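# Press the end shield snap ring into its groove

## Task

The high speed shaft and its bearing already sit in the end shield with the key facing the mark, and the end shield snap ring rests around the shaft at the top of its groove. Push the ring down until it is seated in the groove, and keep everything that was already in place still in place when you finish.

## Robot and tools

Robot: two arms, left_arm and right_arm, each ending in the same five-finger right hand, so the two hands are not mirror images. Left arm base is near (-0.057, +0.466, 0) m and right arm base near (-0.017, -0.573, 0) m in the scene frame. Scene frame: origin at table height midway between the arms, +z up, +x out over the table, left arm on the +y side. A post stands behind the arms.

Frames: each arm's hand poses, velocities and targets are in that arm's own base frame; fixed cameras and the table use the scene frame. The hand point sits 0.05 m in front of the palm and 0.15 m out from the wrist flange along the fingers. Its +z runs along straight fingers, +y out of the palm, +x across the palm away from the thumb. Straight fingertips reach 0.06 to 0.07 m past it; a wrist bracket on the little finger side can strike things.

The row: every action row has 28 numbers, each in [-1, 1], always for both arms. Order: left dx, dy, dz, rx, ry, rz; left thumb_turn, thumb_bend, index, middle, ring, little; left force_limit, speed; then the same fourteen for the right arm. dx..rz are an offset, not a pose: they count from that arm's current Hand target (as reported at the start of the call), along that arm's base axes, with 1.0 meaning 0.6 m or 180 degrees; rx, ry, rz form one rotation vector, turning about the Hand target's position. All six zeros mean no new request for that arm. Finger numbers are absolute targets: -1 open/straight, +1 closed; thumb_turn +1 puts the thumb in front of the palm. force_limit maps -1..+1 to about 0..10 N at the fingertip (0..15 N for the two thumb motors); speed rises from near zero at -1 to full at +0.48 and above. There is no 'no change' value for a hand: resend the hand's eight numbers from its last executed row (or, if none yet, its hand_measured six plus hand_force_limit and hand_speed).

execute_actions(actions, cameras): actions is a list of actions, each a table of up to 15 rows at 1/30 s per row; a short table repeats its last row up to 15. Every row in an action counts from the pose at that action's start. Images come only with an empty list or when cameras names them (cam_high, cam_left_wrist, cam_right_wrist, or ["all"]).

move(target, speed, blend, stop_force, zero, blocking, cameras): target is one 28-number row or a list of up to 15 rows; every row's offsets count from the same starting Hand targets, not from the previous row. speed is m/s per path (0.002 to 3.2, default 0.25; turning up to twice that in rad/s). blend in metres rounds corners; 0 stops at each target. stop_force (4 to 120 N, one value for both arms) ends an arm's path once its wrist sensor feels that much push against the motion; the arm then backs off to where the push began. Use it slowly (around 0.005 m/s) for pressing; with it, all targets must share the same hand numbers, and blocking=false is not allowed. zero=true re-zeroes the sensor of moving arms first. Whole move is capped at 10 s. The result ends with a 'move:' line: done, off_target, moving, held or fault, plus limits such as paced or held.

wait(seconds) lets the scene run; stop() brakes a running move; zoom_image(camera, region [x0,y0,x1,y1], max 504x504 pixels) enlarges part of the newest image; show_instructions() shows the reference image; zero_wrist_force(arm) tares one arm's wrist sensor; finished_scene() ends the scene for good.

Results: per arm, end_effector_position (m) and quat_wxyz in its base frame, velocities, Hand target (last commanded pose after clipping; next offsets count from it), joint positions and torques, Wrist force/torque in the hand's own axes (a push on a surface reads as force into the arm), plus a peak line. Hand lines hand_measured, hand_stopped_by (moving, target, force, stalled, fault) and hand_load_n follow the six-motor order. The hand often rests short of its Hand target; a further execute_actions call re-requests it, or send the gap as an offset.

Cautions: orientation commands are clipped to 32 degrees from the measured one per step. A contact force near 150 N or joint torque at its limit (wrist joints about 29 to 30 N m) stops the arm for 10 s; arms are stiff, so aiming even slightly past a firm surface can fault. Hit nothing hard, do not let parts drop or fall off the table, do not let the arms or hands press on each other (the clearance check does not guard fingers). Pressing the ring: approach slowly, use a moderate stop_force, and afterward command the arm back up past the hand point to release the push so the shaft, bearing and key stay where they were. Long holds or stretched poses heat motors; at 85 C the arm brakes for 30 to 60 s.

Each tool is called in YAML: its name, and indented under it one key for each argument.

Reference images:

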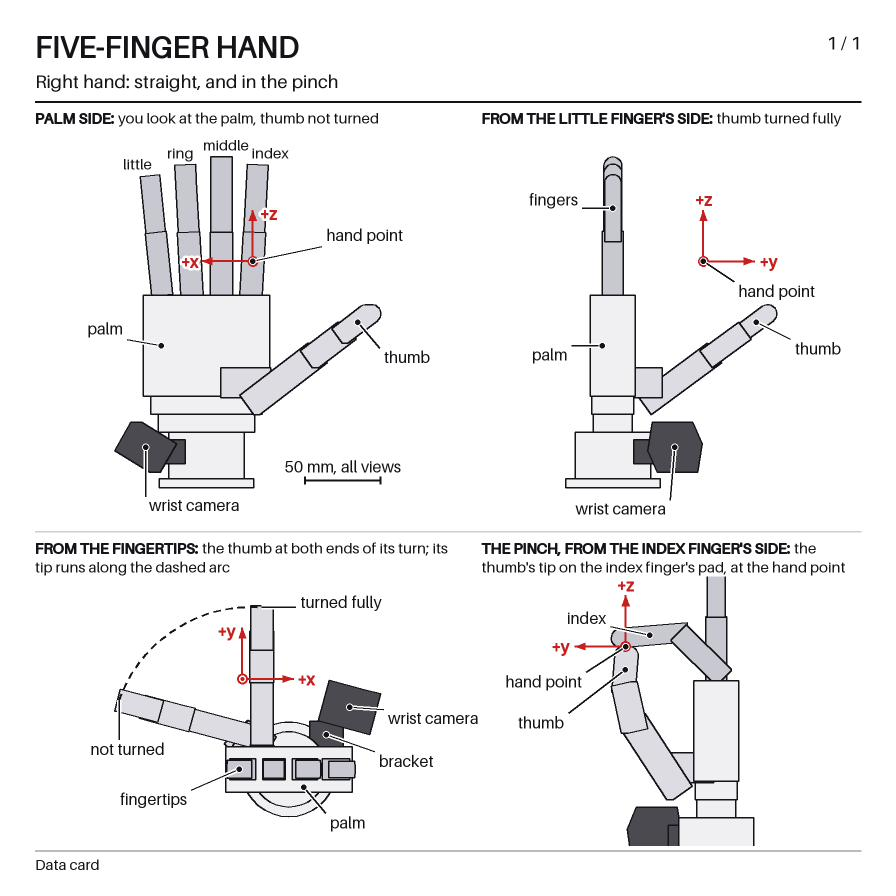

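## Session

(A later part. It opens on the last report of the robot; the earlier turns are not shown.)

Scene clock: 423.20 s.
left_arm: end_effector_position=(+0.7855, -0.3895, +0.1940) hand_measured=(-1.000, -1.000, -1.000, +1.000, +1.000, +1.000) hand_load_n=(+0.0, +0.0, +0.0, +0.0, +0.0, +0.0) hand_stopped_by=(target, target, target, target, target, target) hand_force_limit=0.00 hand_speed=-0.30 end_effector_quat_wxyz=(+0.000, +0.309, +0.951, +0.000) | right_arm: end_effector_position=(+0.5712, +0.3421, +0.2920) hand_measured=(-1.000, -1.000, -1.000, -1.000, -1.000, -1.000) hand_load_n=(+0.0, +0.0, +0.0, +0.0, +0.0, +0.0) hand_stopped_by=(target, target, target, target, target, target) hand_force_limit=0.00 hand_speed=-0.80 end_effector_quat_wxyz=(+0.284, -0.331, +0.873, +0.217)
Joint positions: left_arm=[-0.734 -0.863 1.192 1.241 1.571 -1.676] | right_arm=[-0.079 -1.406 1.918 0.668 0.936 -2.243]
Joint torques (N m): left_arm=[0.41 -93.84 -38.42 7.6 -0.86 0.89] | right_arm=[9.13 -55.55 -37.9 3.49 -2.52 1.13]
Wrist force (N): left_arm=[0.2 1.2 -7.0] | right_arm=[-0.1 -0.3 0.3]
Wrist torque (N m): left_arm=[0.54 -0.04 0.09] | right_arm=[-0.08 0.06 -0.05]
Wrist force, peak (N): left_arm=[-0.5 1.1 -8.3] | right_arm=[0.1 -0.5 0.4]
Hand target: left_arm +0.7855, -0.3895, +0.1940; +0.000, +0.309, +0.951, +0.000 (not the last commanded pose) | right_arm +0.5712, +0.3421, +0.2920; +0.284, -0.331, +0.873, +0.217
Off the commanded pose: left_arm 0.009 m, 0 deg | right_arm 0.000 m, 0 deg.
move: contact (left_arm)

move:
  target: [-0.0035,-0.0003,-0.0003,0,0,0,-1,-1,-1,1,1,1,0,-0.3,0,0,0,0,0,0,-1,-1,-1,-1,-1,-1,0,-0.8]
  speed: 0.008

move:
  target: [-0.0035,-0.0003,-0.0003,0,0,0,-1,-1,-1,1,1,1,0,-0.3,0,0,0,0,0,0,-1,-1,-1,-1,-1,-1,0,-0.8]
  speed: 0.008

Scene clock: 424.00 s.
left_arm: end_effector_position=(+0.7833, -0.3896, +0.1939) hand_measured=(-1.000, -1.000, -1.000, +1.000, +1.000, +1.000) hand_load_n=(+0.0, +0.0, +0.0, +0.0, +0.0, +0.0) hand_stopped_by=(target, target, target, target, target, target) hand_force_limit=0.00 hand_speed=-0.30 end_effector_quat_wxyz=(+0.000, +0.309, +0.951, +0.000) | right_arm: end_effector_position=(+0.5712, +0.3421, +0.2920) hand_measured=(-1.000, -1.000, -1.000, -1.000, -1.000, -1.000) hand_load_n=(+0.0, +0.0, +0.0, +0.0, +0.5, +0.0) hand_stopped_by=(target, target, target, target, target, target) hand_force_limit=0.00 hand_speed=-0.80 end_effector_quat_wxyz=(+0.284, -0.331, +0.873, +0.217)
Joint positions: left_arm=[-0.736 -0.866 1.197 1.238 1.571 -1.678] | right_arm=[-0.079 -1.406 1.918 0.668 0.936 -2.243]
Joint torques (N m): left_arm=[-8.05 -80.98 -31.75 2.04 -0.89 -0.38] | right_arm=[7.11 -55.46 -38.34 3.16 -2.43 1.16]
Wrist force (N): left_arm=[-4.3 1.5 -7.4] | right_arm=[0.1 0.0 0.3]
Wrist torque (N m): left_arm=[0.62 -0.36 -0.17] | right_arm=[-0.05 0.03 -0.03]
Wrist force, peak (N): left_arm=[-4.4 1.4 -7.8] | right_arm=[0.2 -0.5 0.1]
Hand target: left_arm +0.7834, -0.3896, +0.1938; +0.000, +0.309, +0.951, +0.000 | right_arm +0.5712, +0.3421, +0.2920; +0.284, -0.331, +0.873, +0.217
Off the commanded pose: left_arm 0.000 m, 0 deg | right_arm 0.000 m, 0 deg.
move: done

Scene clock: 424.50 s.
left_arm: end_effector_position=(+0.7812, -0.3898, +0.1937) hand_measured=(-1.000, -1.000, -1.000, +1.000, +1.000, +1.000) hand_load_n=(+0.0, -0.5, -5.5, +0.5, +0.0, +0.0) hand_stopped_by=(target, target, target, target, target, target) hand_force_limit=0.00 hand_speed=-0.30 end_effector_quat_wxyz=(+0.000, +0.309, +0.951, +0.000) | right_arm: end_effector_position=(+0.5712, +0.3421, +0.2920) hand_measured=(-1.000, -1.000, -1.000, -1.000, -1.000, -1.000) hand_load_n=(-0.5, +0.0, +0.0, +0.5, +0.0, +0.0) hand_stopped_by=(target, target, target, target, target, target) hand_force_limit=0.00 hand_speed=-0.80 end_effector_quat_wxyz=(+0.284, -0.331, +0.873, +0.217)
Joint positions: left_arm=[-0.738 -0.868 1.202 1.236 1.571 -1.68] | right_arm=[-0.079 -1.406 1.918 0.668 0.936 -2.243]
Joint torques (N m): left_arm=[-8.92 -76.64 -29.71 2.62 -0.63 -0.43] | right_arm=[6.78 -55.69 -37.85 3.04 -2.61 1.25]
Wrist force (N): left_arm=[-5.9 4.0 -12.0] | right_arm=[0.0 -0.2 0.1]
Wrist torque (N m): left_arm=[0.68 -0.46 -0.26] | right_arm=[-0.07 0.05 -0.04]
Wrist force, peak (N): left_arm=[-5.9 4.0 -12.0] | right_arm=[0.4 -0.3 0.0]
Hand target: left_arm +0.7813, -0.3898, +0.1937; +0.000, +0.309, +0.951, +0.000 | right_arm +0.5712, +0.3421, +0.2920; +0.284, -0.331, +0.873, +0.217
Off the commanded pose: left_arm 0.000 m, 0 deg | right_arm 0.000 m, 0 deg.
move: done

move:
  target:
    - [0,0,0.142,0,0,0,-1,-1,-1,1,1,1,0,-0.3,0,0,0,0,0,0,-1,-1,-1,-1,-1,-1,0,-0.8]
    - [-0.1597,-0.0438,0.142,0,0,0,-1,-1,-1,-1,-1,-1,0,0,0,0,0,0,0,0,-1,-1,-1,-1,-1,-1,0,-0.8]
    - [-0.1597,-0.0438,0.0662,0,0,0,-1,-1,-1,-1,-1,-1,0,0,0,0,0,0,0,0,-1,-1,-1,-1,-1,-1,0,-0.8]
  speed: [0.15,0.3,0.2]
  blend: [0.01,0.01,0]
  cameras: ["cam_left_wrist"]

zoom_image:
  camera: "cam_left_wrist"
  region: [255, 185, 355, 285]

Scene clock: 430.20 s.
left_arm: end_effector_position=(+0.6855, -0.4161, +0.2335) hand_measured=(-1.000, -1.000, -1.000, -1.000, -1.000, -1.000) hand_load_n=(+0.0, +0.0, +0.0, +0.0, +0.0, +0.0) hand_stopped_by=(target, target, target, target, target, target) hand_force_limit=0.00 hand_speed=0.00 end_effector_quat_wxyz=(+0.000, +0.309, +0.951, +0.000) | right_arm: end_effector_position=(+0.5712, +0.3421, +0.2920) hand_measured=(-1.000, -1.000, -1.000, -1.000, -1.000, -1.000) hand_load_n=(+0.0, +0.0, +0.0, +0.0, +0.0, +0.0) hand_stopped_by=(target, target, target, target, target, target) hand_force_limit=0.00 hand_speed=-0.80 end_effector_quat_wxyz=(+0.284, -0.331, +0.873, +0.217)
Joint positions: left_arm=[-0.849 -1 1.349 1.221 1.571 -1.791] | right_arm=[-0.079 -1.406 1.918 0.668 0.936 -2.243]
Joint torques (N m): left_arm=[-15.08 -78.84 -28.09 2.92 -0.92 0.22] | right_arm=[6.61 -55.25 -38.27 3.47 -2.6 1.11]
Wrist force (N): left_arm=[-0.3 1.4 1.4] | right_arm=[0.0 -0.3 0.4]
Wrist torque (N m): left_arm=[0.05 -0.04 0.25] | right_arm=[-0.09 0.04 -0.05]
Wrist force, peak (N): left_arm=[-6.2 4.2 -12.3] | right_arm=[0.2 -0.8 0.2]
Hand target: left_arm +0.6855, -0.4161, +0.2334; +0.000, +0.309, +0.951, +0.000 | right_arm +0.5712, +0.3421, +0.2920; +0.284, -0.331, +0.873, +0.217
Off the commanded pose: left_arm 0.000 m, 0 deg | right_arm 0.000 m, 0 deg.
move: done; blend cut to 0 m at target 2
cam_left_wrist: T_world_to_cam=[[0.37436, 0.92497, 0.06541, 0.11049], [0.77534, -0.35093, 0.52506, -0.80277], [0.50862, -0.14585, -0.84855, -0.09532]] pos_world=[0.62954, -0.39782, 0.33339]

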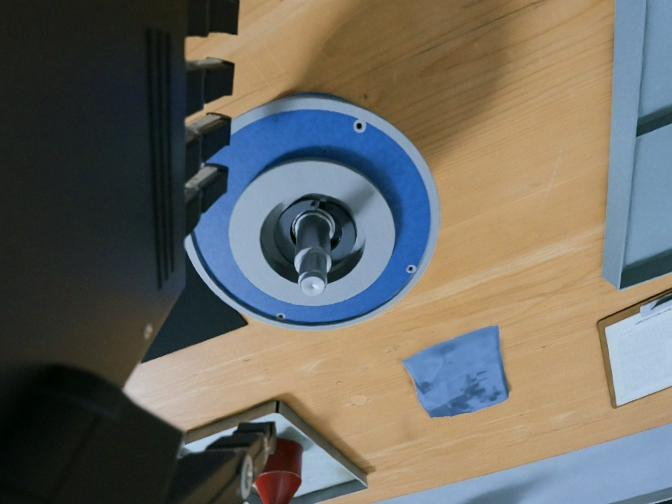

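Scaled by 5.040 from the camera's image (finer frame: 960x720).

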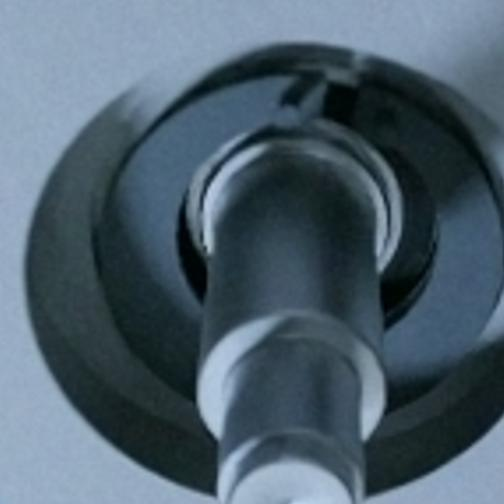

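move:
  target:
    - [0,0,0.08,0,0,0,-1,-1,-1,1,1,1,0,-0.3,0,0,0,0,0,0,-1,-1,-1,-1,-1,-1,0,-0.8]
    - [0.162,0.0243,0.08,0,0,0,-1,-1,-1,1,1,1,0,-0.3,0,0,0,0,0,0,-1,-1,-1,-1,-1,-1,0,-0.8]
    - [0.162,0.0243,-0.058,0,0,0,-1,-1,-1,1,1,1,0,-0.3,0,0,0,0,0,0,-1,-1,-1,-1,-1,-1,0,-0.8]
  speed: [0.2,0.3,0.15]
  blend: [0.01,0.005,0]

move:
  target: [0,0,-0.0217,0,0,0,-1,-1,-1,1,1,1,0,-0.3,0,0,0,0,0,0,-1,-1,-1,-1,-1,-1,0,-0.8]
  speed: 0.007
  stop_force: 5
  cameras: ["cam_right_wrist"]

zoom_image:
  camera: "cam_right_wrist"
  region: [300, 190, 380, 270]

Scene clock: 438.53 s.
left_arm: end_effector_position=(+0.7827, -0.4015, +0.1986) hand_measured=(-1.000, -1.000, -1.000, +1.000, +1.000, +1.000) hand_load_n=(+0.0, +0.0, +0.0, +0.5, +0.0, +0.0) hand_stopped_by=(target, target, target, target, target, target) hand_force_limit=0.00 hand_speed=-0.30 end_effector_quat_wxyz=(+0.000, +0.309, +0.951, +0.000) | right_arm: end_effector_position=(+0.5712, +0.3421, +0.2920) hand_measured=(-1.000, -1.000, -1.000, -1.000, -1.000, -1.000) hand_load_n=(+0.0, -0.5, +0.0, +0.0, +0.0, +0.0) hand_stopped_by=(target, target, target, target, target, target) hand_force_limit=0.00 hand_speed=-0.80 end_effector_quat_wxyz=(+0.284, -0.331, +0.873, +0.217)
Joint positions: left_arm=[-0.747 -0.859 1.177 1.252 1.571 -1.689] | right_arm=[-0.079 -1.406 1.918 0.668 0.936 -2.243]
Joint torques (N m): left_arm=[12.88 -89.59 -31.16 5.15 -0.67 1.08] | right_arm=[6.68 -56.38 -38.56 3.3 -2.86 1.26]
Wrist force (N): left_arm=[-0.2 1.1 1.1] | right_arm=[0.2 -0.2 0.2]
Wrist torque (N m): left_arm=[0.03 -0.07 0.08] | right_arm=[-0.08 0.00 -0.03]
Wrist force, peak (N): left_arm=[-2.1 3.5 0.6] | right_arm=[0.2 -0.6 0.4]
Hand target: left_arm +0.7827, -0.4015, +0.1986; +0.000, +0.309, +0.951, +0.000 | right_arm +0.5712, +0.3421, +0.2920; +0.284, -0.331, +0.873, +0.217
Off the commanded pose: left_arm 0.000 m, 0 deg | right_arm 0.000 m, 0 deg.
move: done

Scene clock: 440.23 s.
left_arm: end_effector_position=(+0.7827, -0.4015, +0.1940) hand_measured=(-1.000, -1.000, -1.000, +1.000, +1.000, +1.000) hand_load_n=(+0.0, +0.0, +0.0, +0.0, +0.0, +0.0) hand_stopped_by=(target, target, target, target, target, target) hand_force_limit=0.00 hand_speed=-0.30 end_effector_quat_wxyz=(+0.000, +0.309, +0.951, +0.000) | right_arm: end_effector_position=(+0.5712, +0.3421, +0.2920) hand_measured=(-1.000, -1.000, -1.000, -1.000, -1.000, -1.000) hand_load_n=(+0.0, +0.0, +0.0, +0.0, +0.0, +0.0) hand_stopped_by=(target, target, target, target, target, target) hand_force_limit=0.00 hand_speed=-0.80 end_effector_quat_wxyz=(+0.284, -0.331, +0.873, +0.217)
Joint positions: left_arm=[-0.747 -0.856 1.181 1.246 1.571 -1.689] | right_arm=[-0.079 -1.406 1.918 0.668 0.936 -2.243]
Joint torques (N m): left_arm=[13.63 -95.83 -38.23 7.62 -0.44 0.82] | right_arm=[7.25 -54.55 -38.64 3.24 -2.68 1.14]
Wrist force (N): left_arm=[0.3 1.2 -6.7] | right_arm=[0.2 -0.3 0.0]
Wrist torque (N m): left_arm=[0.54 -0.07 0.11] | right_arm=[-0.08 0.02 -0.04]
Wrist force, peak (N): left_arm=[-0.3 1.6 -9.2] | right_arm=[-0.2 -0.4 0.5]
Hand target: left_arm +0.7827, -0.4015, +0.1940; +0.000, +0.309, +0.951, +0.000 (not the last commanded pose) | right_arm +0.5712, +0.3421, +0.2920; +0.284, -0.331, +0.873, +0.217
Off the commanded pose: left_arm 0.008 m, 0 deg | right_arm 0.000 m, 0 deg.
move: contact (left_arm)
cam_right_wrist: T_world_to_cam=[[-0.85683, 0.5156, 0.00019, 0.31326], [0.17499, 0.29044, 0.94076, -0.47011], [0.485, 0.8061, -0.33908, -0.33957]] pos_world=[0.51536, 0.24875, 0.32706]

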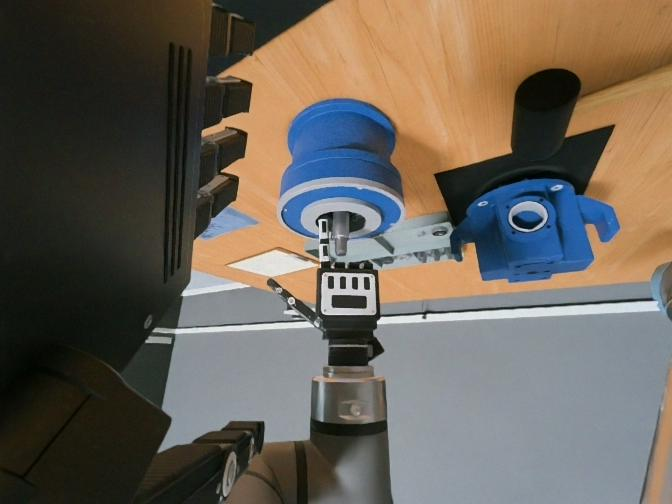

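Scaled by 6.300 from the camera's image (finer frame: 960x720).

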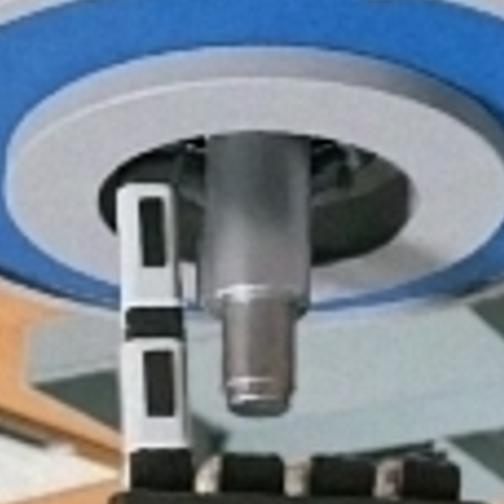

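move:
  target: [-0.00464,0.00187,-0.0002,0,0,0,-1,-1,-1,1,1,1,0,-0.3,0,0,0,0,0,0,-1,-1,-1,-1,-1,-1,0,-0.8]
  speed: 0.008
  cameras: ["cam_right_wrist"]

zoom_image:
  camera: "cam_right_wrist"
  region: [300, 190, 380, 270]

Scene clock: 441.47 s.
left_arm: end_effector_position=(+0.7799, -0.4003, +0.1939) hand_measured=(-1.000, -1.000, -1.000, +1.000, +1.000, +1.000) hand_load_n=(+0.0, +0.0, -1.0, +0.0, +0.0, +0.0) hand_stopped_by=(target, target, target, target, target, target) hand_force_limit=0.00 hand_speed=-0.30 end_effector_quat_wxyz=(+0.000, +0.309, +0.951, +0.000) | right_arm: end_effector_position=(+0.5712, +0.3421, +0.2920) hand_measured=(-1.000, -1.000, -1.000, -1.000, -1.000, -1.000) hand_load_n=(+0.0, -0.5, +0.0, +0.0, +0.0, +0.0) hand_stopped_by=(target, target, target, target, target, target) hand_force_limit=0.00 hand_speed=-0.80 end_effector_quat_wxyz=(+0.284, -0.331, +0.873, +0.217)
Joint positions: left_arm=[-0.749 -0.861 1.19 1.242 1.571 -1.69] | right_arm=[-0.079 -1.406 1.918 0.668 0.936 -2.243]
Joint torques (N m): left_arm=[-14.73 -81.81 -34.45 2.75 -0.27 -1.02] | right_arm=[7.8 -54.63 -38.16 3.24 -2.53 1.18]
Wrist force (N): left_arm=[-4.1 2.1 -4.6] | right_arm=[0.2 -0.2 0.4]
Wrist torque (N m): left_arm=[0.42 -0.28 -0.15] | right_arm=[-0.08 0.02 -0.03]
Wrist force, peak (N): left_arm=[-4.1 2.2 -5.2] | right_arm=[0.0 -0.6 0.3]
Hand target: left_arm +0.7799, -0.4004, +0.1939; +0.000, +0.309, +0.951, +0.000 | right_arm +0.5712, +0.3421, +0.2920; +0.284, -0.331, +0.873, +0.217
Off the commanded pose: left_arm 0.000 m, 0 deg | right_arm 0.000 m, 0 deg.
move: done
cam_right_wrist: T_world_to_cam=[[-0.85683, 0.5156, 0.00019, 0.31326], [0.17499, 0.29044, 0.94076, -0.47011], [0.485, 0.8061, -0.33908, -0.33957]] pos_world=[0.51536, 0.24875, 0.32706]

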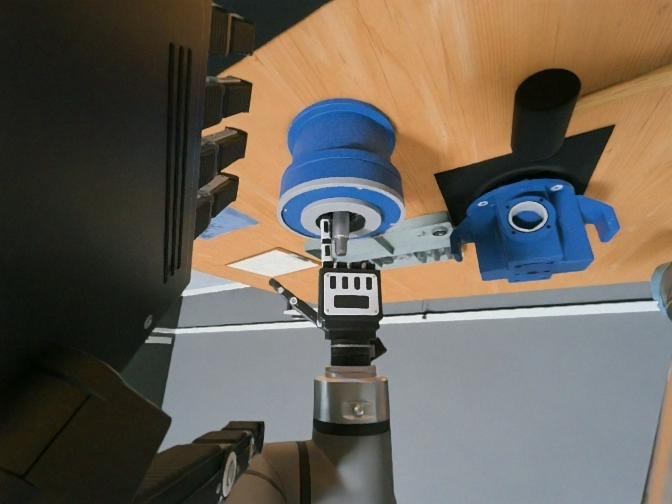

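Scaled by 6.300 from the camera's image (finer frame: 960x720).

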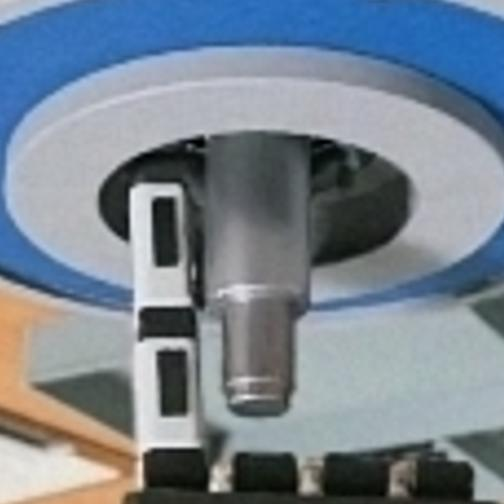

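zoom_image:
  camera: "cam_right_wrist"
  region: [330, 205, 370, 235]

Scaled by 12.600 from the camera's image (finer frame: 960x720).

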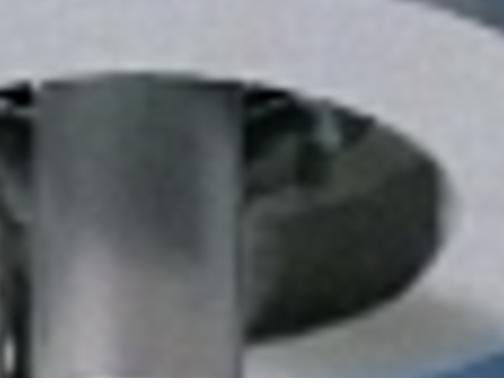

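move:
  target: [-0.00309,0.00125,-0.0006,0,0,0,-1,-1,-1,1,1,1,0,-0.3,0,0,0,0,0,0,-1,-1,-1,-1,-1,-1,0,-0.8]
  speed: 0.008
  cameras: ["cam_right_wrist"]

zoom_image:
  camera: "cam_right_wrist"
  region: [330, 205, 370, 235]

Scene clock: 442.67 s.
left_arm: end_effector_position=(+0.7780, -0.3997, +0.1936) hand_measured=(-1.000, -1.000, -1.000, +1.000, +1.000, +1.000) hand_load_n=(+0.0, +0.0, -1.5, +0.0, +0.0, +0.0) hand_stopped_by=(target, target, target, target, target, target) hand_force_limit=0.00 hand_speed=-0.30 end_effector_quat_wxyz=(+0.000, +0.309, +0.951, +0.000) | right_arm: end_effector_position=(+0.5712, +0.3421, +0.2920) hand_measured=(-1.000, -1.000, -1.000, -1.000, -1.000, -1.000) hand_load_n=(+0.0, +0.0, +0.0, +0.0, +0.0, +0.0) hand_stopped_by=(target, target, target, target, target, target) hand_force_limit=0.00 hand_speed=-0.80 end_effector_quat_wxyz=(+0.284, -0.331, +0.873, +0.217)
Joint positions: left_arm=[-0.75 -0.865 1.196 1.239 1.571 -1.691] | right_arm=[-0.079 -1.406 1.918 0.668 0.936 -2.243]
Joint torques (N m): left_arm=[-9.31 -73.15 -23.41 7.53 -0.46 -1.04] | right_arm=[6.95 -57.57 -39.16 3.23 -2.57 1.15]
Wrist force (N): left_arm=[-20.4 2.7 -13.2] | right_arm=[0.1 -0.2 0.3]
Wrist torque (N m): left_arm=[0.83 -0.76 -1.13] | right_arm=[-0.08 0.02 -0.04]
Wrist force, peak (N): left_arm=[-20.5 2.8 -13.7] | right_arm=[0.2 -0.3 0.6]
Hand target: left_arm +0.7781, -0.3997, +0.1936; +0.000, +0.309, +0.951, +0.000 | right_arm +0.5712, +0.3421, +0.2920; +0.284, -0.331, +0.873, +0.217
Off the commanded pose: left_arm 0.000 m, 0 deg | right_arm 0.000 m, 0 deg.
move: done
cam_right_wrist: T_world_to_cam=[[-0.85683, 0.5156, 0.00019, 0.31326], [0.17499, 0.29044, 0.94076, -0.47011], [0.485, 0.8061, -0.33908, -0.33957]] pos_world=[0.51536, 0.24875, 0.32706]

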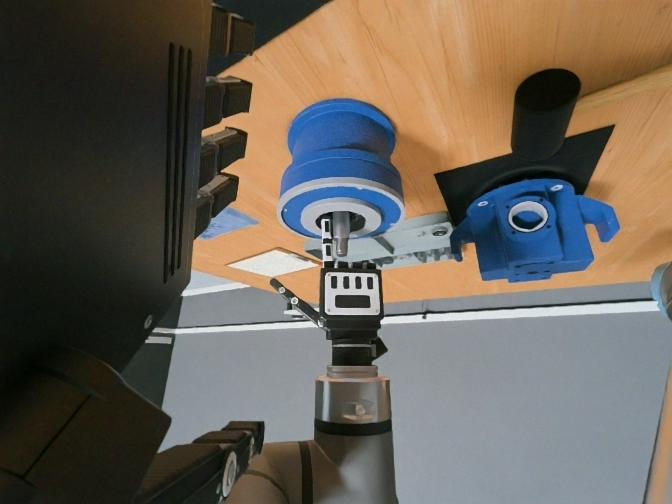

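Scaled by 12.600 from the camera's image (finer frame: 960x720).

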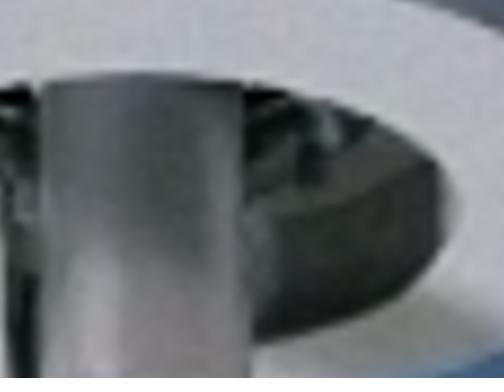

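move:
  target:
    - [0.0015,-0.0006,0.003,0,0,0,-1,-1,-1,1,1,1,0,-0.3,0,0,0,0,0,0,-1,-1,-1,-1,-1,-1,0,-0.8]
    - [0.0015,-0.0006,0.144,0,0,0,-1,-1,-1,1,1,1,0,-0.3,0,0,0,0,0,0,-1,-1,-1,-1,-1,-1,0,-0.8]
    - [-0.154,-0.0273,0.144,0,0,0,-1,-1,-1,-1,-1,-1,0,0,0,0,0,0,0,0,-1,-1,-1,-1,-1,-1,0,-0.8]
    - [-0.154,-0.0273,0.0663,0,0,0,-1,-1,-1,-1,-1,-1,0,0,0,0,0,0,0,0,-1,-1,-1,-1,-1,-1,0,-0.8]
  speed: [0.03,0.2,0.3,0.2]
  blend: [0,0.01,0.01,0]
  cameras: ["cam_left_wrist", "cam_right_wrist"]

zoom_image:
  camera: "cam_left_wrist"
  region: [255, 185, 355, 285]

zoom_image:
  camera: "cam_right_wrist"
  region: [330, 205, 370, 235]

Scene clock: 446.60 s.
left_arm: end_effector_position=(+0.6856, -0.4160, +0.2335) hand_measured=(-1.000, -1.000, -1.000, -1.000, -1.000, -1.000) hand_load_n=(+0.0, +0.0, +0.0, +0.0, +0.0, +0.0) hand_stopped_by=(target, target, target, target, target, target) hand_force_limit=0.00 hand_speed=0.00 end_effector_quat_wxyz=(+0.000, +0.309, +0.951, +0.000) | right_arm: end_effector_position=(+0.5712, +0.3421, +0.2920) hand_measured=(-1.000, -1.000, -1.000, -1.000, -1.000, -1.000) hand_load_n=(+0.0, +0.0, +0.0, +0.0, +0.0, +0.0) hand_stopped_by=(target, target, target, target, target, target) hand_force_limit=0.00 hand_speed=-0.80 end_effector_quat_wxyz=(+0.284, -0.331, +0.873, +0.217)
Joint positions: left_arm=[-0.849 -1 1.349 1.221 1.571 -1.79] | right_arm=[-0.079 -1.406 1.918 0.668 0.936 -2.243]
Joint torques (N m): left_arm=[-15.72 -76.85 -28.11 2.69 -0.96 0.32] | right_arm=[7.53 -56.59 -38.59 3.33 -2.54 0.99]
Wrist force (N): left_arm=[0.2 1.7 1.5] | right_arm=[0.1 -0.5 0.3]
Wrist torque (N m): left_arm=[0.09 -0.10 0.29] | right_arm=[-0.11 0.03 -0.05]
Wrist force, peak (N): left_arm=[-20.8 2.9 -13.4] | right_arm=[0.3 -0.4 0.5]
Hand target: left_arm +0.6857, -0.4160, +0.2333; +0.000, +0.309, +0.951, +0.000 | right_arm +0.5712, +0.3421, +0.2920; +0.284, -0.331, +0.873, +0.217
Off the commanded pose: left_arm 0.000 m, 0 deg | right_arm 0.000 m, 0 deg.
move: done; blend cut to 0 m at target 3
cam_left_wrist: T_world_to_cam=[[0.37436, 0.92497, 0.06541, 0.11033], [0.77534, -0.35093, 0.52506, -0.80283], [0.50862, -0.14585, -0.84855, -0.09549]] pos_world=[0.62974, -0.39772, 0.33329]
cam_right_wrist: T_world_to_cam=[[-0.85683, 0.5156, 0.00019, 0.31326], [0.17499, 0.29044, 0.94076, -0.47011], [0.485, 0.8061, -0.33908, -0.33957]] pos_world=[0.51536, 0.24875, 0.32706]

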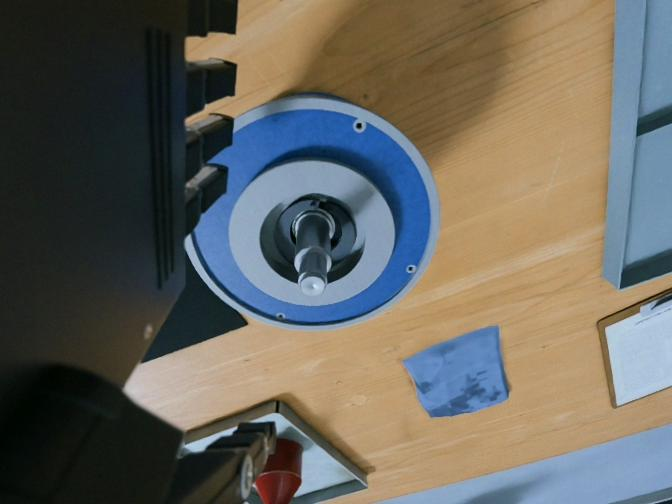

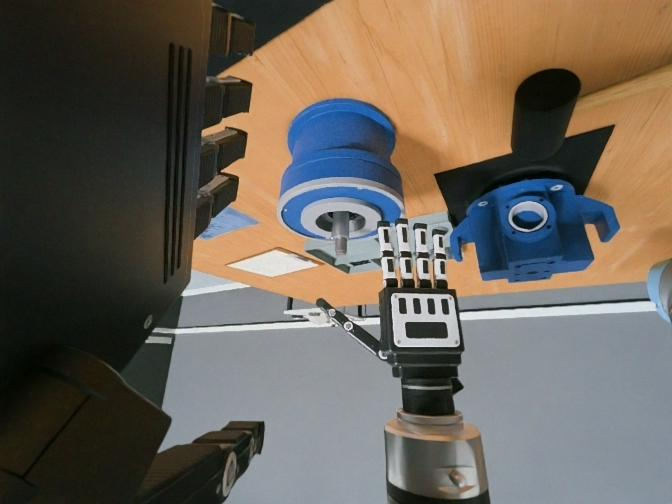

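Scaled by 5.040 from the camera's image (finer frame: 960x720).

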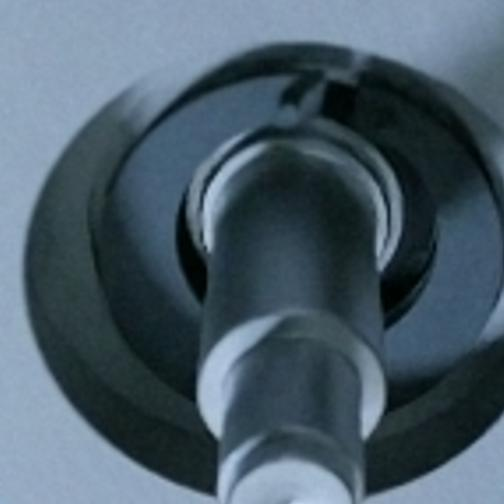

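Scaled by 12.600 from the camera's image (finer frame: 960x720).

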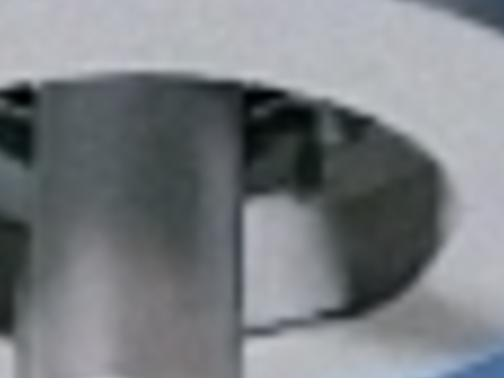

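move:
  target:
    - [0,0,0.111,0,0,0,-1,-1,-1,-1,-1,-1,0,0,0,0,0,0,0,0,-1,-1,-1,-1,-1,-1,0,-0.8]
    - [0.07,-0.045,0.111,0,0,-0.5,-1,-1,-1,-1,-1,-1,0,0,0,0,0,0,0,0,-1,-1,-1,-1,-1,-1,0,-0.8]
    - [0.14,-0.09,0.111,0,0,-1.0,-1,-1,-1,-1,-1,-1,0,0,0,0,0,0,0,0,-1,-1,-1,-1,-1,-1,0,-0.8]
    - [0.14,-0.09,0,0,0,-1.0,-1,-1,-1,-1,-1,-1,0,0,0,0,0,0,0,0,-1,-1,-1,-1,-1,-1,0,-0.8]
  speed: [0.2,0.6,0.6,0.2]
  blend: [0.01,0.01,0.01,0]
  cameras: ["cam_left_wrist"]

Scene clock: 452.93 s.
left_arm: end_effector_position=(+0.7696, -0.4700, +0.2334) hand_measured=(-1.000, -1.000, -1.000, -1.000, -1.000, -1.000) hand_load_n=(+0.0, +0.0, +0.0, +0.0, +0.0, +0.0) hand_stopped_by=(target, target, target, target, target, target) hand_force_limit=0.00 hand_speed=0.00 end_effector_quat_wxyz=(+0.000, +0.951, -0.310, +0.000) | right_arm: end_effector_position=(+0.5712, +0.3421, +0.2920) hand_measured=(-1.000, -1.000, -1.000, -1.000, -1.000, -1.000) hand_load_n=(+0.0, +0.0, +0.0, +0.5, +0.0, +0.0) hand_stopped_by=(target, target, target, target, target, target) hand_force_limit=0.00 hand_speed=-0.80 end_effector_quat_wxyz=(+0.284, -0.331, +0.873, +0.217)
Joint positions: left_arm=[-0.674 -0.683 0.8 1.454 1.571 1.527] | right_arm=[-0.079 -1.406 1.918 0.668 0.936 -2.243]
Joint torques (N m): left_arm=[13.49 -106.3 -27.58 2.72 -0.82 -1.66] | right_arm=[5.46 -56.42 -38.9 3.53 -2.52 1.13]
Wrist force (N): left_arm=[-0.3 2.2 1.9] | right_arm=[0.1 -0.2 0.0]
Wrist torque (N m): left_arm=[0.13 -0.01 0.08] | right_arm=[-0.06 0.04 -0.04]
Wrist force, peak (N): left_arm=[-0.2 2.2 4.3] | right_arm=[0.3 -0.5 0.5]
Hand target: left_arm +0.7697, -0.4700, +0.2333; +0.000, +0.951, -0.309, +0.000 | right_arm +0.5712, +0.3421, +0.2920; +0.284, -0.331, +0.873, +0.217
Off the commanded pose: left_arm 0.000 m, 0 deg | right_arm 0.000 m, 0 deg.
move: done
cam_left_wrist: T_world_to_cam=[[-0.37441, -0.92495, 0.06539, -0.16442], [-0.77525, 0.35094, 0.5252, 0.63636], [-0.50873, 0.14595, -0.84846, 0.77406]] pos_world=[0.82556, -0.48838, 0.33329]

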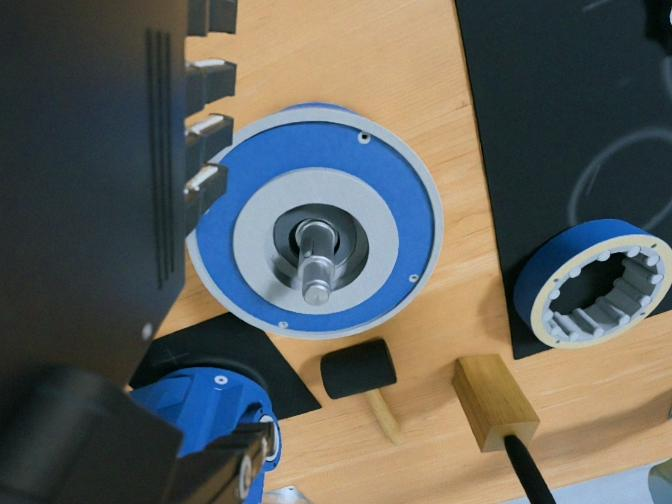

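zoom_image:
  camera: "cam_left_wrist"
  region: [262, 190, 372, 300]

Scaled by 4.582 from the camera's image (finer frame: 960x720).

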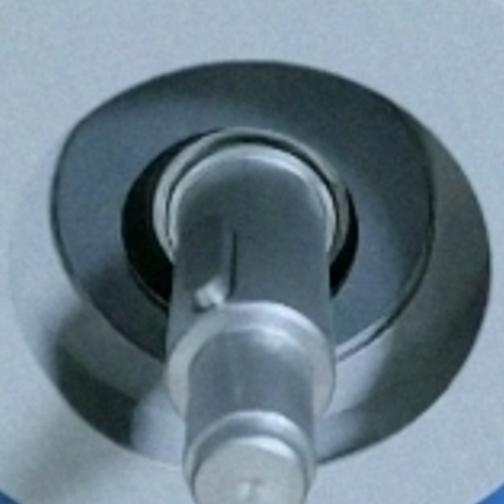

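zoom_image:
  camera: "cam_left_wrist"
  region: [330, 200, 380, 250]

zoom_image:
  camera: "cam_left_wrist"
  region: [260, 240, 320, 300]

zoom_image:
  camera: "cam_left_wrist"
  region: [320, 240, 380, 300]

Scaled by 10.080 from the camera's image (finer frame: 960x720).

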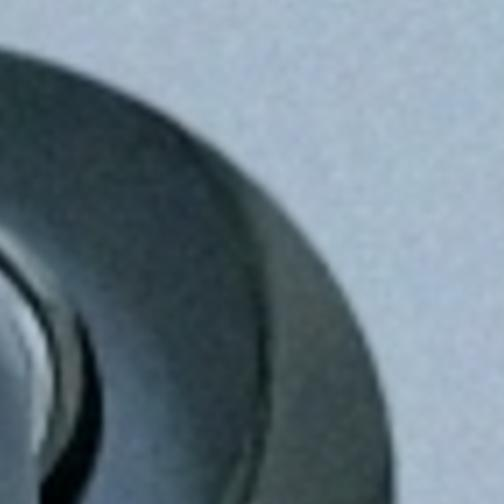

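Scaled by 8.400 from the camera's image (finer frame: 960x720).

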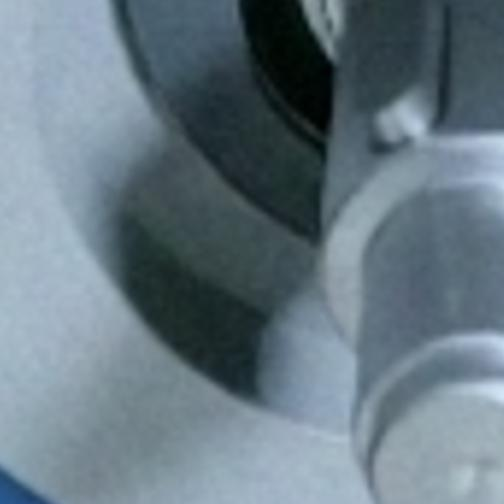

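Scaled by 8.400 from the camera's image (finer frame: 960x720).

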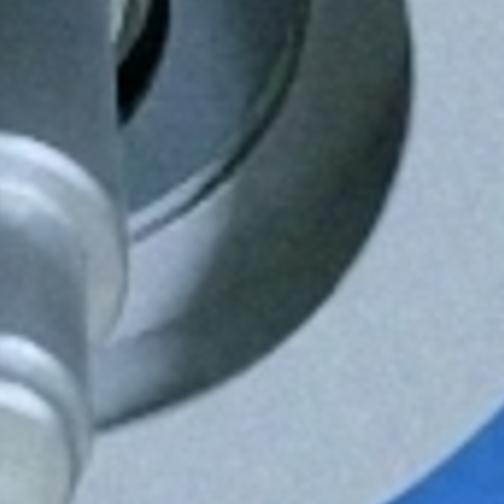

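move:
  target:
    - [0,0,0,0,0,0,-1,-1,1,1,1,1,0,-0.3,0,0,0,0,0,0,-1,-1,-1,-1,-1,-1,0,-0.8]
    - [-0.061,0.0272,-0.1157,0,0,0,-1,-1,1,1,1,1,0,-0.3,0,0,0,0,0,0,-1,-1,-1,-1,-1,-1,0,-0.8]
  speed: [0.1,0.1]
  cameras: ["cam_left_wrist","cam_right_wrist"]

zoom_image:
  camera: "cam_right_wrist"
  region: [300, 190, 380, 270]

Scene clock: 470.60 s.
left_arm: end_effector_position=(+0.7330, -0.4539, +0.1641) hand_measured=(-1.000, -1.000, +1.000, +1.000, +1.000, +1.000) hand_load_n=(+0.0, +0.0, +0.0, +0.0, +0.0, +0.0) hand_stopped_by=(target, target, target, target, target, target) hand_force_limit=0.00 hand_speed=-0.30 end_effector_quat_wxyz=(+0.000, +0.951, -0.310, +0.000) | right_arm: end_effector_position=(+0.5712, +0.3421, +0.2920) hand_measured=(-1.000, -1.000, -1.000, -1.000, -1.000, -1.000) hand_load_n=(+0.0, +0.0, +0.0, +0.0, +0.0, +0.0) hand_stopped_by=(target, target, target, target, target, target) hand_force_limit=0.00 hand_speed=-0.80 end_effector_quat_wxyz=(+0.284, -0.331, +0.873, +0.217)
Joint positions: left_arm=[-0.685 -0.737 1.023 1.285 1.571 1.515] | right_arm=[-0.079 -1.406 1.918 0.668 0.936 -2.243]
Joint torques (N m): left_arm=[8.66 -88.25 -28.44 6.14 -0.49 0.52] | right_arm=[6.18 -55.5 -39.42 3.48 -2.81 1.11]
Wrist force (N): left_arm=[0.1 2.1 1.5] | right_arm=[0.3 -0.1 0.3]
Wrist torque (N m): left_arm=[0.19 -0.10 0.29] | right_arm=[-0.07 0.00 -0.02]
Wrist force, peak (N): left_arm=[-0.6 2.7 2.8] | right_arm=[0.2 -0.6 0.4]
Hand target: left_arm +0.7331, -0.4537, +0.1639; +0.000, +0.951, -0.309, +0.000 | right_arm +0.5712, +0.3421, +0.2920; +0.284, -0.331, +0.873, +0.217
Off the commanded pose: left_arm 0.000 m, 0 deg | right_arm 0.000 m, 0 deg.
move: done
cam_left_wrist: T_world_to_cam=[[-0.37441, -0.92495, 0.06551, -0.15863], [-0.77536, 0.35104, 0.52496, 0.6389], [-0.50855, 0.14576, -0.8486, 0.69408]] pos_world=[0.78896, -0.47218, 0.26399]
cam_right_wrist: T_world_to_cam=[[-0.85683, 0.5156, 0.00019, 0.31326], [0.17499, 0.29044, 0.94076, -0.47011], [0.485, 0.8061, -0.33908, -0.33957]] pos_world=[0.51536, 0.24875, 0.32706]

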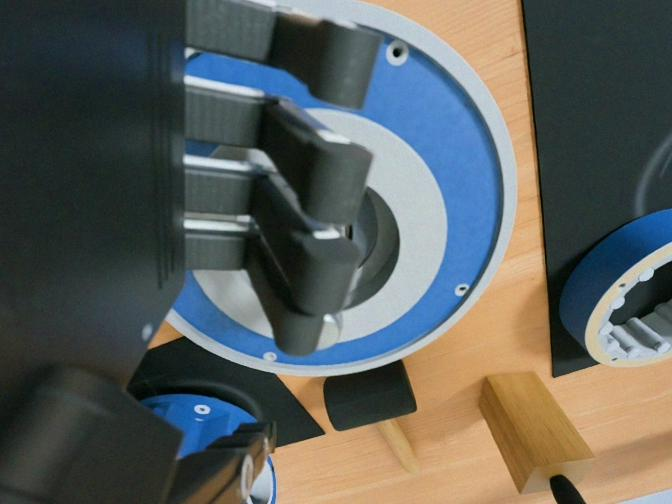

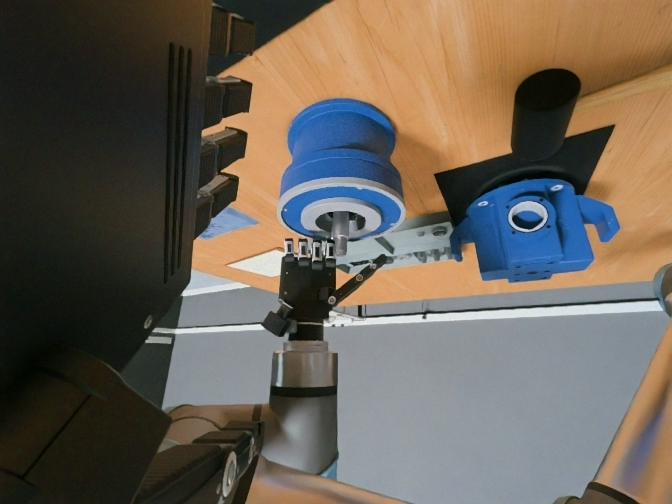

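Scaled by 6.300 from the camera's image (finer frame: 960x720).

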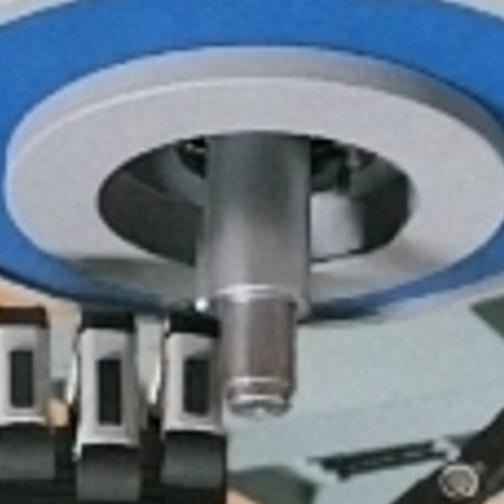

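zoom_image:
  camera: "cam_right_wrist"
  region: [310, 205, 350, 235]

move:
  target:
    - [0,0,0.2268,0,0,0,-1,-1,-1,1,1,1,0,-0.3,0,0,0,0,0,0,-1,-1,-1,-1,-1,-1,0,-0.8]
    - [-0.04,0.04,0.2268,0,0,0.5,-1,-1,-1,1,1,1,0,-0.3,0,0,0,0,0,0,-1,-1,-1,-1,-1,-1,0,-0.8]
    - [0.0042,0.1018,0.2268,0,0,1.0,-1,-1,-1,1,1,1,0,-0.3,0,0,0,0,0,0,-1,-1,-1,-1,-1,-1,0,-0.8]
    - [0.0042,0.1018,0.0602,0,0,1.0,-1,-1,-1,1,1,1,0,-0.3,0,0,0,0,0,0,-1,-1,-1,-1,-1,-1,0,-0.8]
  speed: [0.25,0.6,0.6,0.2]
  blend: [0.01,0.01,0.002,0]

move:
  target: [0,0,-0.0317,0,0,0,-1,-1,-1,1,1,1,0,-0.3,0,0,0,0,0,0,-1,-1,-1,-1,-1,-1,0,-0.8]
  speed: 0.007
  stop_force: 6
  cameras: ["cam_right_wrist"]

zoom_image:
  camera: "cam_right_wrist"
  region: [310, 205, 350, 235]

Scaled by 12.600 from the camera's image (finer frame: 960x720).

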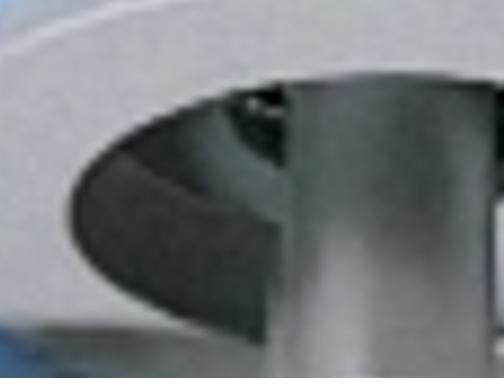

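Scene clock: 479.87 s.
left_arm: end_effector_position=(+0.7356, -0.3926, +0.2002) hand_measured=(-1.000, -1.000, -1.000, +1.000, +1.000, +1.000) hand_load_n=(+0.0, +0.0, +0.0, +0.0, +0.5, +0.0) hand_stopped_by=(target, target, target, target, target, target) hand_force_limit=0.00 hand_speed=-0.30 end_effector_quat_wxyz=(+0.000, +0.309, +0.951, +0.000) | right_arm: end_effector_position=(+0.5712, +0.3421, +0.2920) hand_measured=(-1.000, -1.000, -1.000, -1.000, -1.000, -1.000) hand_load_n=(+0.0, +0.0, +0.0, +0.0, +0.0, +0.0) hand_stopped_by=(target, target, target, target, target, target) hand_force_limit=0.00 hand_speed=-0.80 end_effector_quat_wxyz=(+0.284, -0.331, +0.873, +0.217)
Joint positions: left_arm=[-0.78 -0.934 1.303 1.201 1.571 -1.722] | right_arm=[-0.079 -1.406 1.918 0.668 0.936 -2.243]
Joint torques (N m): left_arm=[17.56 -81.37 -27.58 2.67 -0.95 1.28] | right_arm=[4.81 -55.78 -38.75 3.76 -2.56 1.25]
Wrist force (N): left_arm=[-0.1 2.1 1.5] | right_arm=[0.1 -0.3 0.3]
Wrist torque (N m): left_arm=[0.14 -0.07 0.27] | right_arm=[-0.10 0.03 -0.04]
Wrist force, peak (N): left_arm=[-0.1 2.2 4.7] | right_arm=[0.7 -0.5 0.3]
Hand target: left_arm +0.7356, -0.3926, +0.2000; +0.000, +0.309, +0.951, +0.000 | right_arm +0.5712, +0.3421, +0.2920; +0.284, -0.331, +0.873, +0.217
Off the commanded pose: left_arm 0.000 m, 0 deg | right_arm 0.000 m, 0 deg.
move: done

Scene clock: 482.27 s.
left_arm: end_effector_position=(+0.7356, -0.3926, +0.1908) hand_measured=(-1.000, -1.000, -1.000, +1.000, +1.000, +1.000) hand_load_n=(+0.0, -0.5, +0.0, +0.0, +0.0, +0.0) hand_stopped_by=(target, target, target, target, target, target) hand_force_limit=0.00 hand_speed=-0.30 end_effector_quat_wxyz=(+0.000, +0.309, +0.951, +0.000) | right_arm: end_effector_position=(+0.5712, +0.3421, +0.2920) hand_measured=(-1.000, -1.000, -1.000, -1.000, -1.000, -1.000) hand_load_n=(+0.0, +0.0, +0.0, +0.0, +0.0, +0.0) hand_stopped_by=(target, target, target, target, target, target) hand_force_limit=0.00 hand_speed=-0.80 end_effector_quat_wxyz=(+0.284, -0.331, +0.873, +0.217)
Joint positions: left_arm=[-0.78 -0.929 1.311 1.188 1.571 -1.722] | right_arm=[-0.079 -1.406 1.918 0.668 0.936 -2.243]
Joint torques (N m): left_arm=[15.76 -89.29 -36.05 8.27 -1.02 1.06] | right_arm=[5.77 -55.78 -39.87 3.7 -2.56 1.2]
Wrist force (N): left_arm=[-1.7 2.3 -7.0] | right_arm=[0.1 -0.4 0.1]
Wrist torque (N m): left_arm=[0.71 -0.17 0.18] | right_arm=[-0.09 0.04 -0.04]
Wrist force, peak (N): left_arm=[-1.9 1.9 -10.3] | right_arm=[0.1 -0.5 0.6]
Hand target: left_arm +0.7356, -0.3926, +0.1908; +0.000, +0.309, +0.951, +0.000 (not the last commanded pose) | right_arm +0.5712, +0.3421, +0.2920; +0.284, -0.331, +0.873, +0.217
Off the commanded pose: left_arm 0.010 m, 0 deg | right_arm 0.000 m, 0 deg.
move: contact (left_arm)
cam_right_wrist: T_world_to_cam=[[-0.85683, 0.5156, 0.00019, 0.31326], [0.17499, 0.29044, 0.94076, -0.47011], [0.485, 0.8061, -0.33908, -0.33957]] pos_world=[0.51536, 0.24875, 0.32706]

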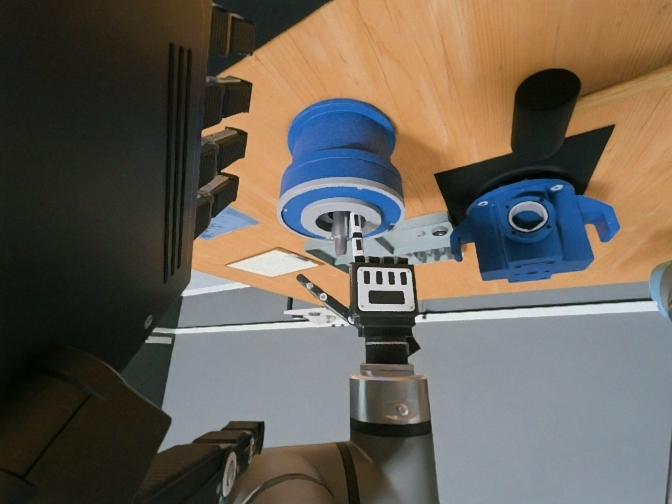

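Scaled by 12.600 from the camera's image (finer frame: 960x720).

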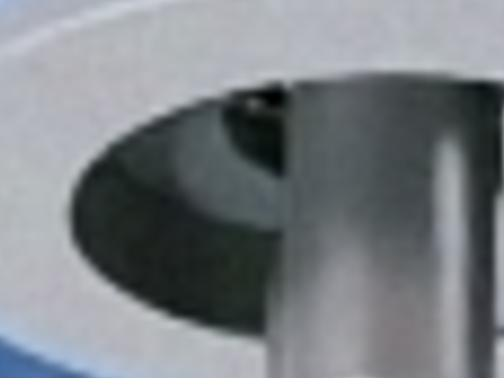

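move:
  target: [-0.0047,0.0019,-0.0005,0,0,0,-1,-1,-1,1,1,1,0,-0.3,0,0,0,0,0,0,-1,-1,-1,-1,-1,-1,0,-0.8]
  speed: 0.008
  cameras: ["cam_right_wrist"]

zoom_image:
  camera: "cam_right_wrist"
  region: [310, 205, 350, 235]

Scene clock: 483.57 s.
left_arm: end_effector_position=(+0.7327, -0.3915, +0.1905) hand_measured=(-1.000, -1.000, -1.000, +1.000, +1.000, +1.000) hand_load_n=(+0.0, +0.0, +0.0, +0.0, +0.0, +0.0) hand_stopped_by=(target, target, target, target, target, target) hand_force_limit=0.00 hand_speed=-0.30 end_effector_quat_wxyz=(+0.000, +0.309, +0.951, +0.000) | right_arm: end_effector_position=(+0.5712, +0.3421, +0.2920) hand_measured=(-1.000, -1.000, -1.000, -1.000, -1.000, -1.000) hand_load_n=(+0.0, -0.5, +0.0, +0.0, +0.0, +0.0) hand_stopped_by=(target, target, target, target, target, target) hand_force_limit=0.00 hand_speed=-0.80 end_effector_quat_wxyz=(+0.284, -0.331, +0.873, +0.217)
Joint positions: left_arm=[-0.782 -0.933 1.319 1.184 1.571 -1.723] | right_arm=[-0.079 -1.406 1.918 0.668 0.936 -2.243]
Joint torques (N m): left_arm=[-12.59 -76.86 -31.85 3.3 -0.68 -0.83] | right_arm=[6.8 -55.09 -38.9 3.78 -2.81 1.17]
Wrist force (N): left_arm=[-5.8 1.8 -6.2] | right_arm=[0.1 -0.3 0.2]
Wrist torque (N m): left_arm=[0.58 -0.49 -0.07] | right_arm=[-0.09 0.02 -0.03]
Wrist force, peak (N): left_arm=[-5.9 1.9 -6.1] | right_arm=[0.2 -0.7 0.3]
Hand target: left_arm +0.7328, -0.3915, +0.1905; +0.000, +0.309, +0.951, +0.000 | right_arm +0.5712, +0.3421, +0.2920; +0.284, -0.331, +0.873, +0.217
Off the commanded pose: left_arm 0.000 m, 0 deg | right_arm 0.000 m, 0 deg.
move: done
cam_right_wrist: T_world_to_cam=[[-0.85683, 0.5156, 0.00019, 0.31326], [0.17499, 0.29044, 0.94076, -0.47011], [0.485, 0.8061, -0.33908, -0.33957]] pos_world=[0.51536, 0.24875, 0.32706]

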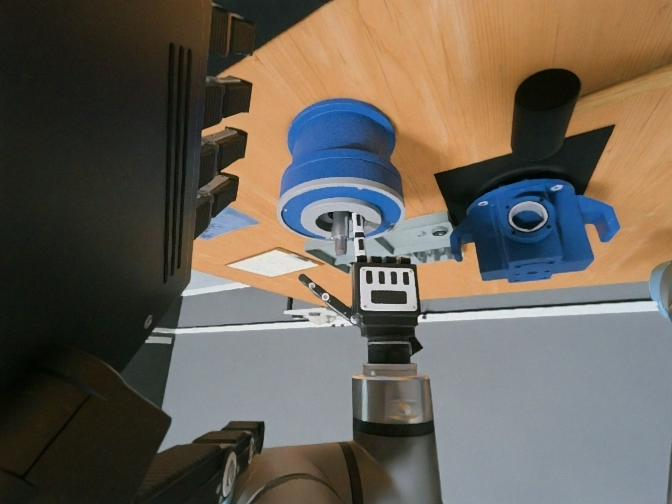

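Scaled by 12.600 from the camera's image (finer frame: 960x720).

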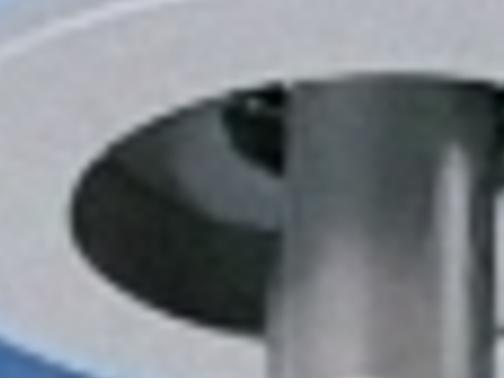

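move:
  target:
    - [0,0,0.1825,0,0,0,-1,-1,-1,-1,-1,-1,0,0,0,0,0,0,0,0,-1,-1,-1,-1,-1,-1,0,-0.8]
    - [-0.0093,-0.0795,0.1825,0.1883,0.0766,-0.561,-1,-1,-1,-1,-1,-1,0,0,0,0,0,0,0,0,-1,-1,-1,-1,-1,-1,0,-0.8]
    - [-0.0093,-0.0795,0.0728,0.1883,0.0766,-0.561,-1,-1,-1,-1,-1,-1,0,0,0,0,0,0,0,0,-1,-1,-1,-1,-1,-1,0,-0.8]
  speed: [0.2,0.4,0.15]
  blend: [0.005,0.01,0]
  cameras: ["cam_left_wrist"]

zoom_image:
  camera: "cam_left_wrist"
  region: [275, 190, 395, 310]

Scene clock: 496.70 s.
left_arm: end_effector_position=(+0.7272, -0.4392, +0.2343) hand_measured=(-1.000, -1.000, -1.000, -1.000, -1.000, -1.000) hand_load_n=(+0.0, +0.0, +0.0, +0.0, +0.0, +0.0) hand_stopped_by=(target, target, target, target, target, target) hand_force_limit=0.00 hand_speed=0.00 end_effector_quat_wxyz=(-0.177, +0.904, +0.328, +0.210) | right_arm: end_effector_position=(+0.5712, +0.3421, +0.2920) hand_measured=(-1.000, -1.000, -1.000, -1.000, -1.000, -1.000) hand_load_n=(+0.0, +0.0, +0.0, +0.0, +0.0, +0.0) hand_stopped_by=(target, target, target, target, target, target) hand_force_limit=0.00 hand_speed=-0.80 end_effector_quat_wxyz=(+0.284, -0.331, +0.873, +0.217)
Joint positions: left_arm=[-0.883 -0.91 1.273 1.425 1.055 -0.066] | right_arm=[-0.079 -1.406 1.918 0.668 0.936 -2.243]
Joint torques (N m): left_arm=[17.82 -84.46 -30.67 5.35 -2.15 1.15] | right_arm=[7.09 -54.59 -40.06 3.68 -2.63 1.08]
Wrist force (N): left_arm=[-0.6 2.8 1.0] | right_arm=[0.2 -0.4 0.3]
Wrist torque (N m): left_arm=[0.27 -0.05 0.08] | right_arm=[-0.11 0.01 -0.04]
Wrist force, peak (N): left_arm=[-6.3 2.3 -6.0] | right_arm=[0.4 -0.6 0.4]
Hand target: left_arm +0.7272, -0.4392, +0.2342; -0.177, +0.904, +0.328, +0.210 | right_arm +0.5712, +0.3421, +0.2920; +0.284, -0.331, +0.873, +0.217
Off the commanded pose: left_arm 0.000 m, 0 deg | right_arm 0.000 m, 0 deg.
move: done
cam_left_wrist: T_world_to_cam=[[0.79772, -0.60302, -0.00111, -0.84719], [-0.60302, -0.79773, 0.00154, 0.08506], [-0.00181, -0.00056, -1, 0.35121]] pos_world=[0.72776, -0.44283, 0.35014]

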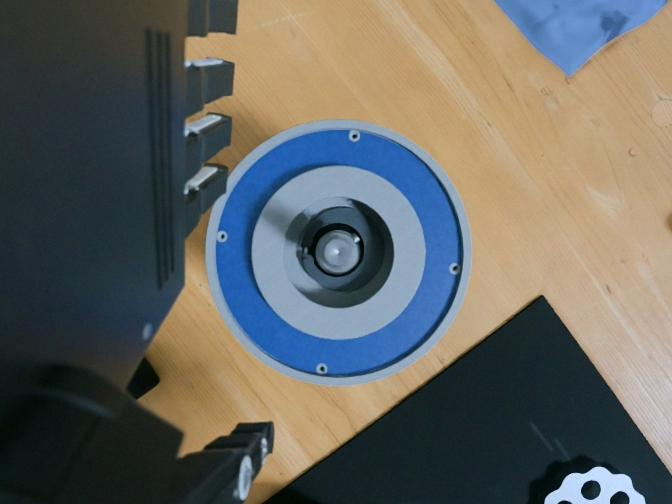

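Scaled by 4.200 from the camera's image (finer frame: 960x720).

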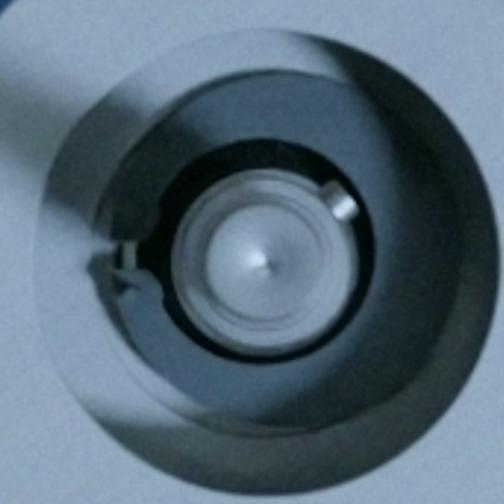

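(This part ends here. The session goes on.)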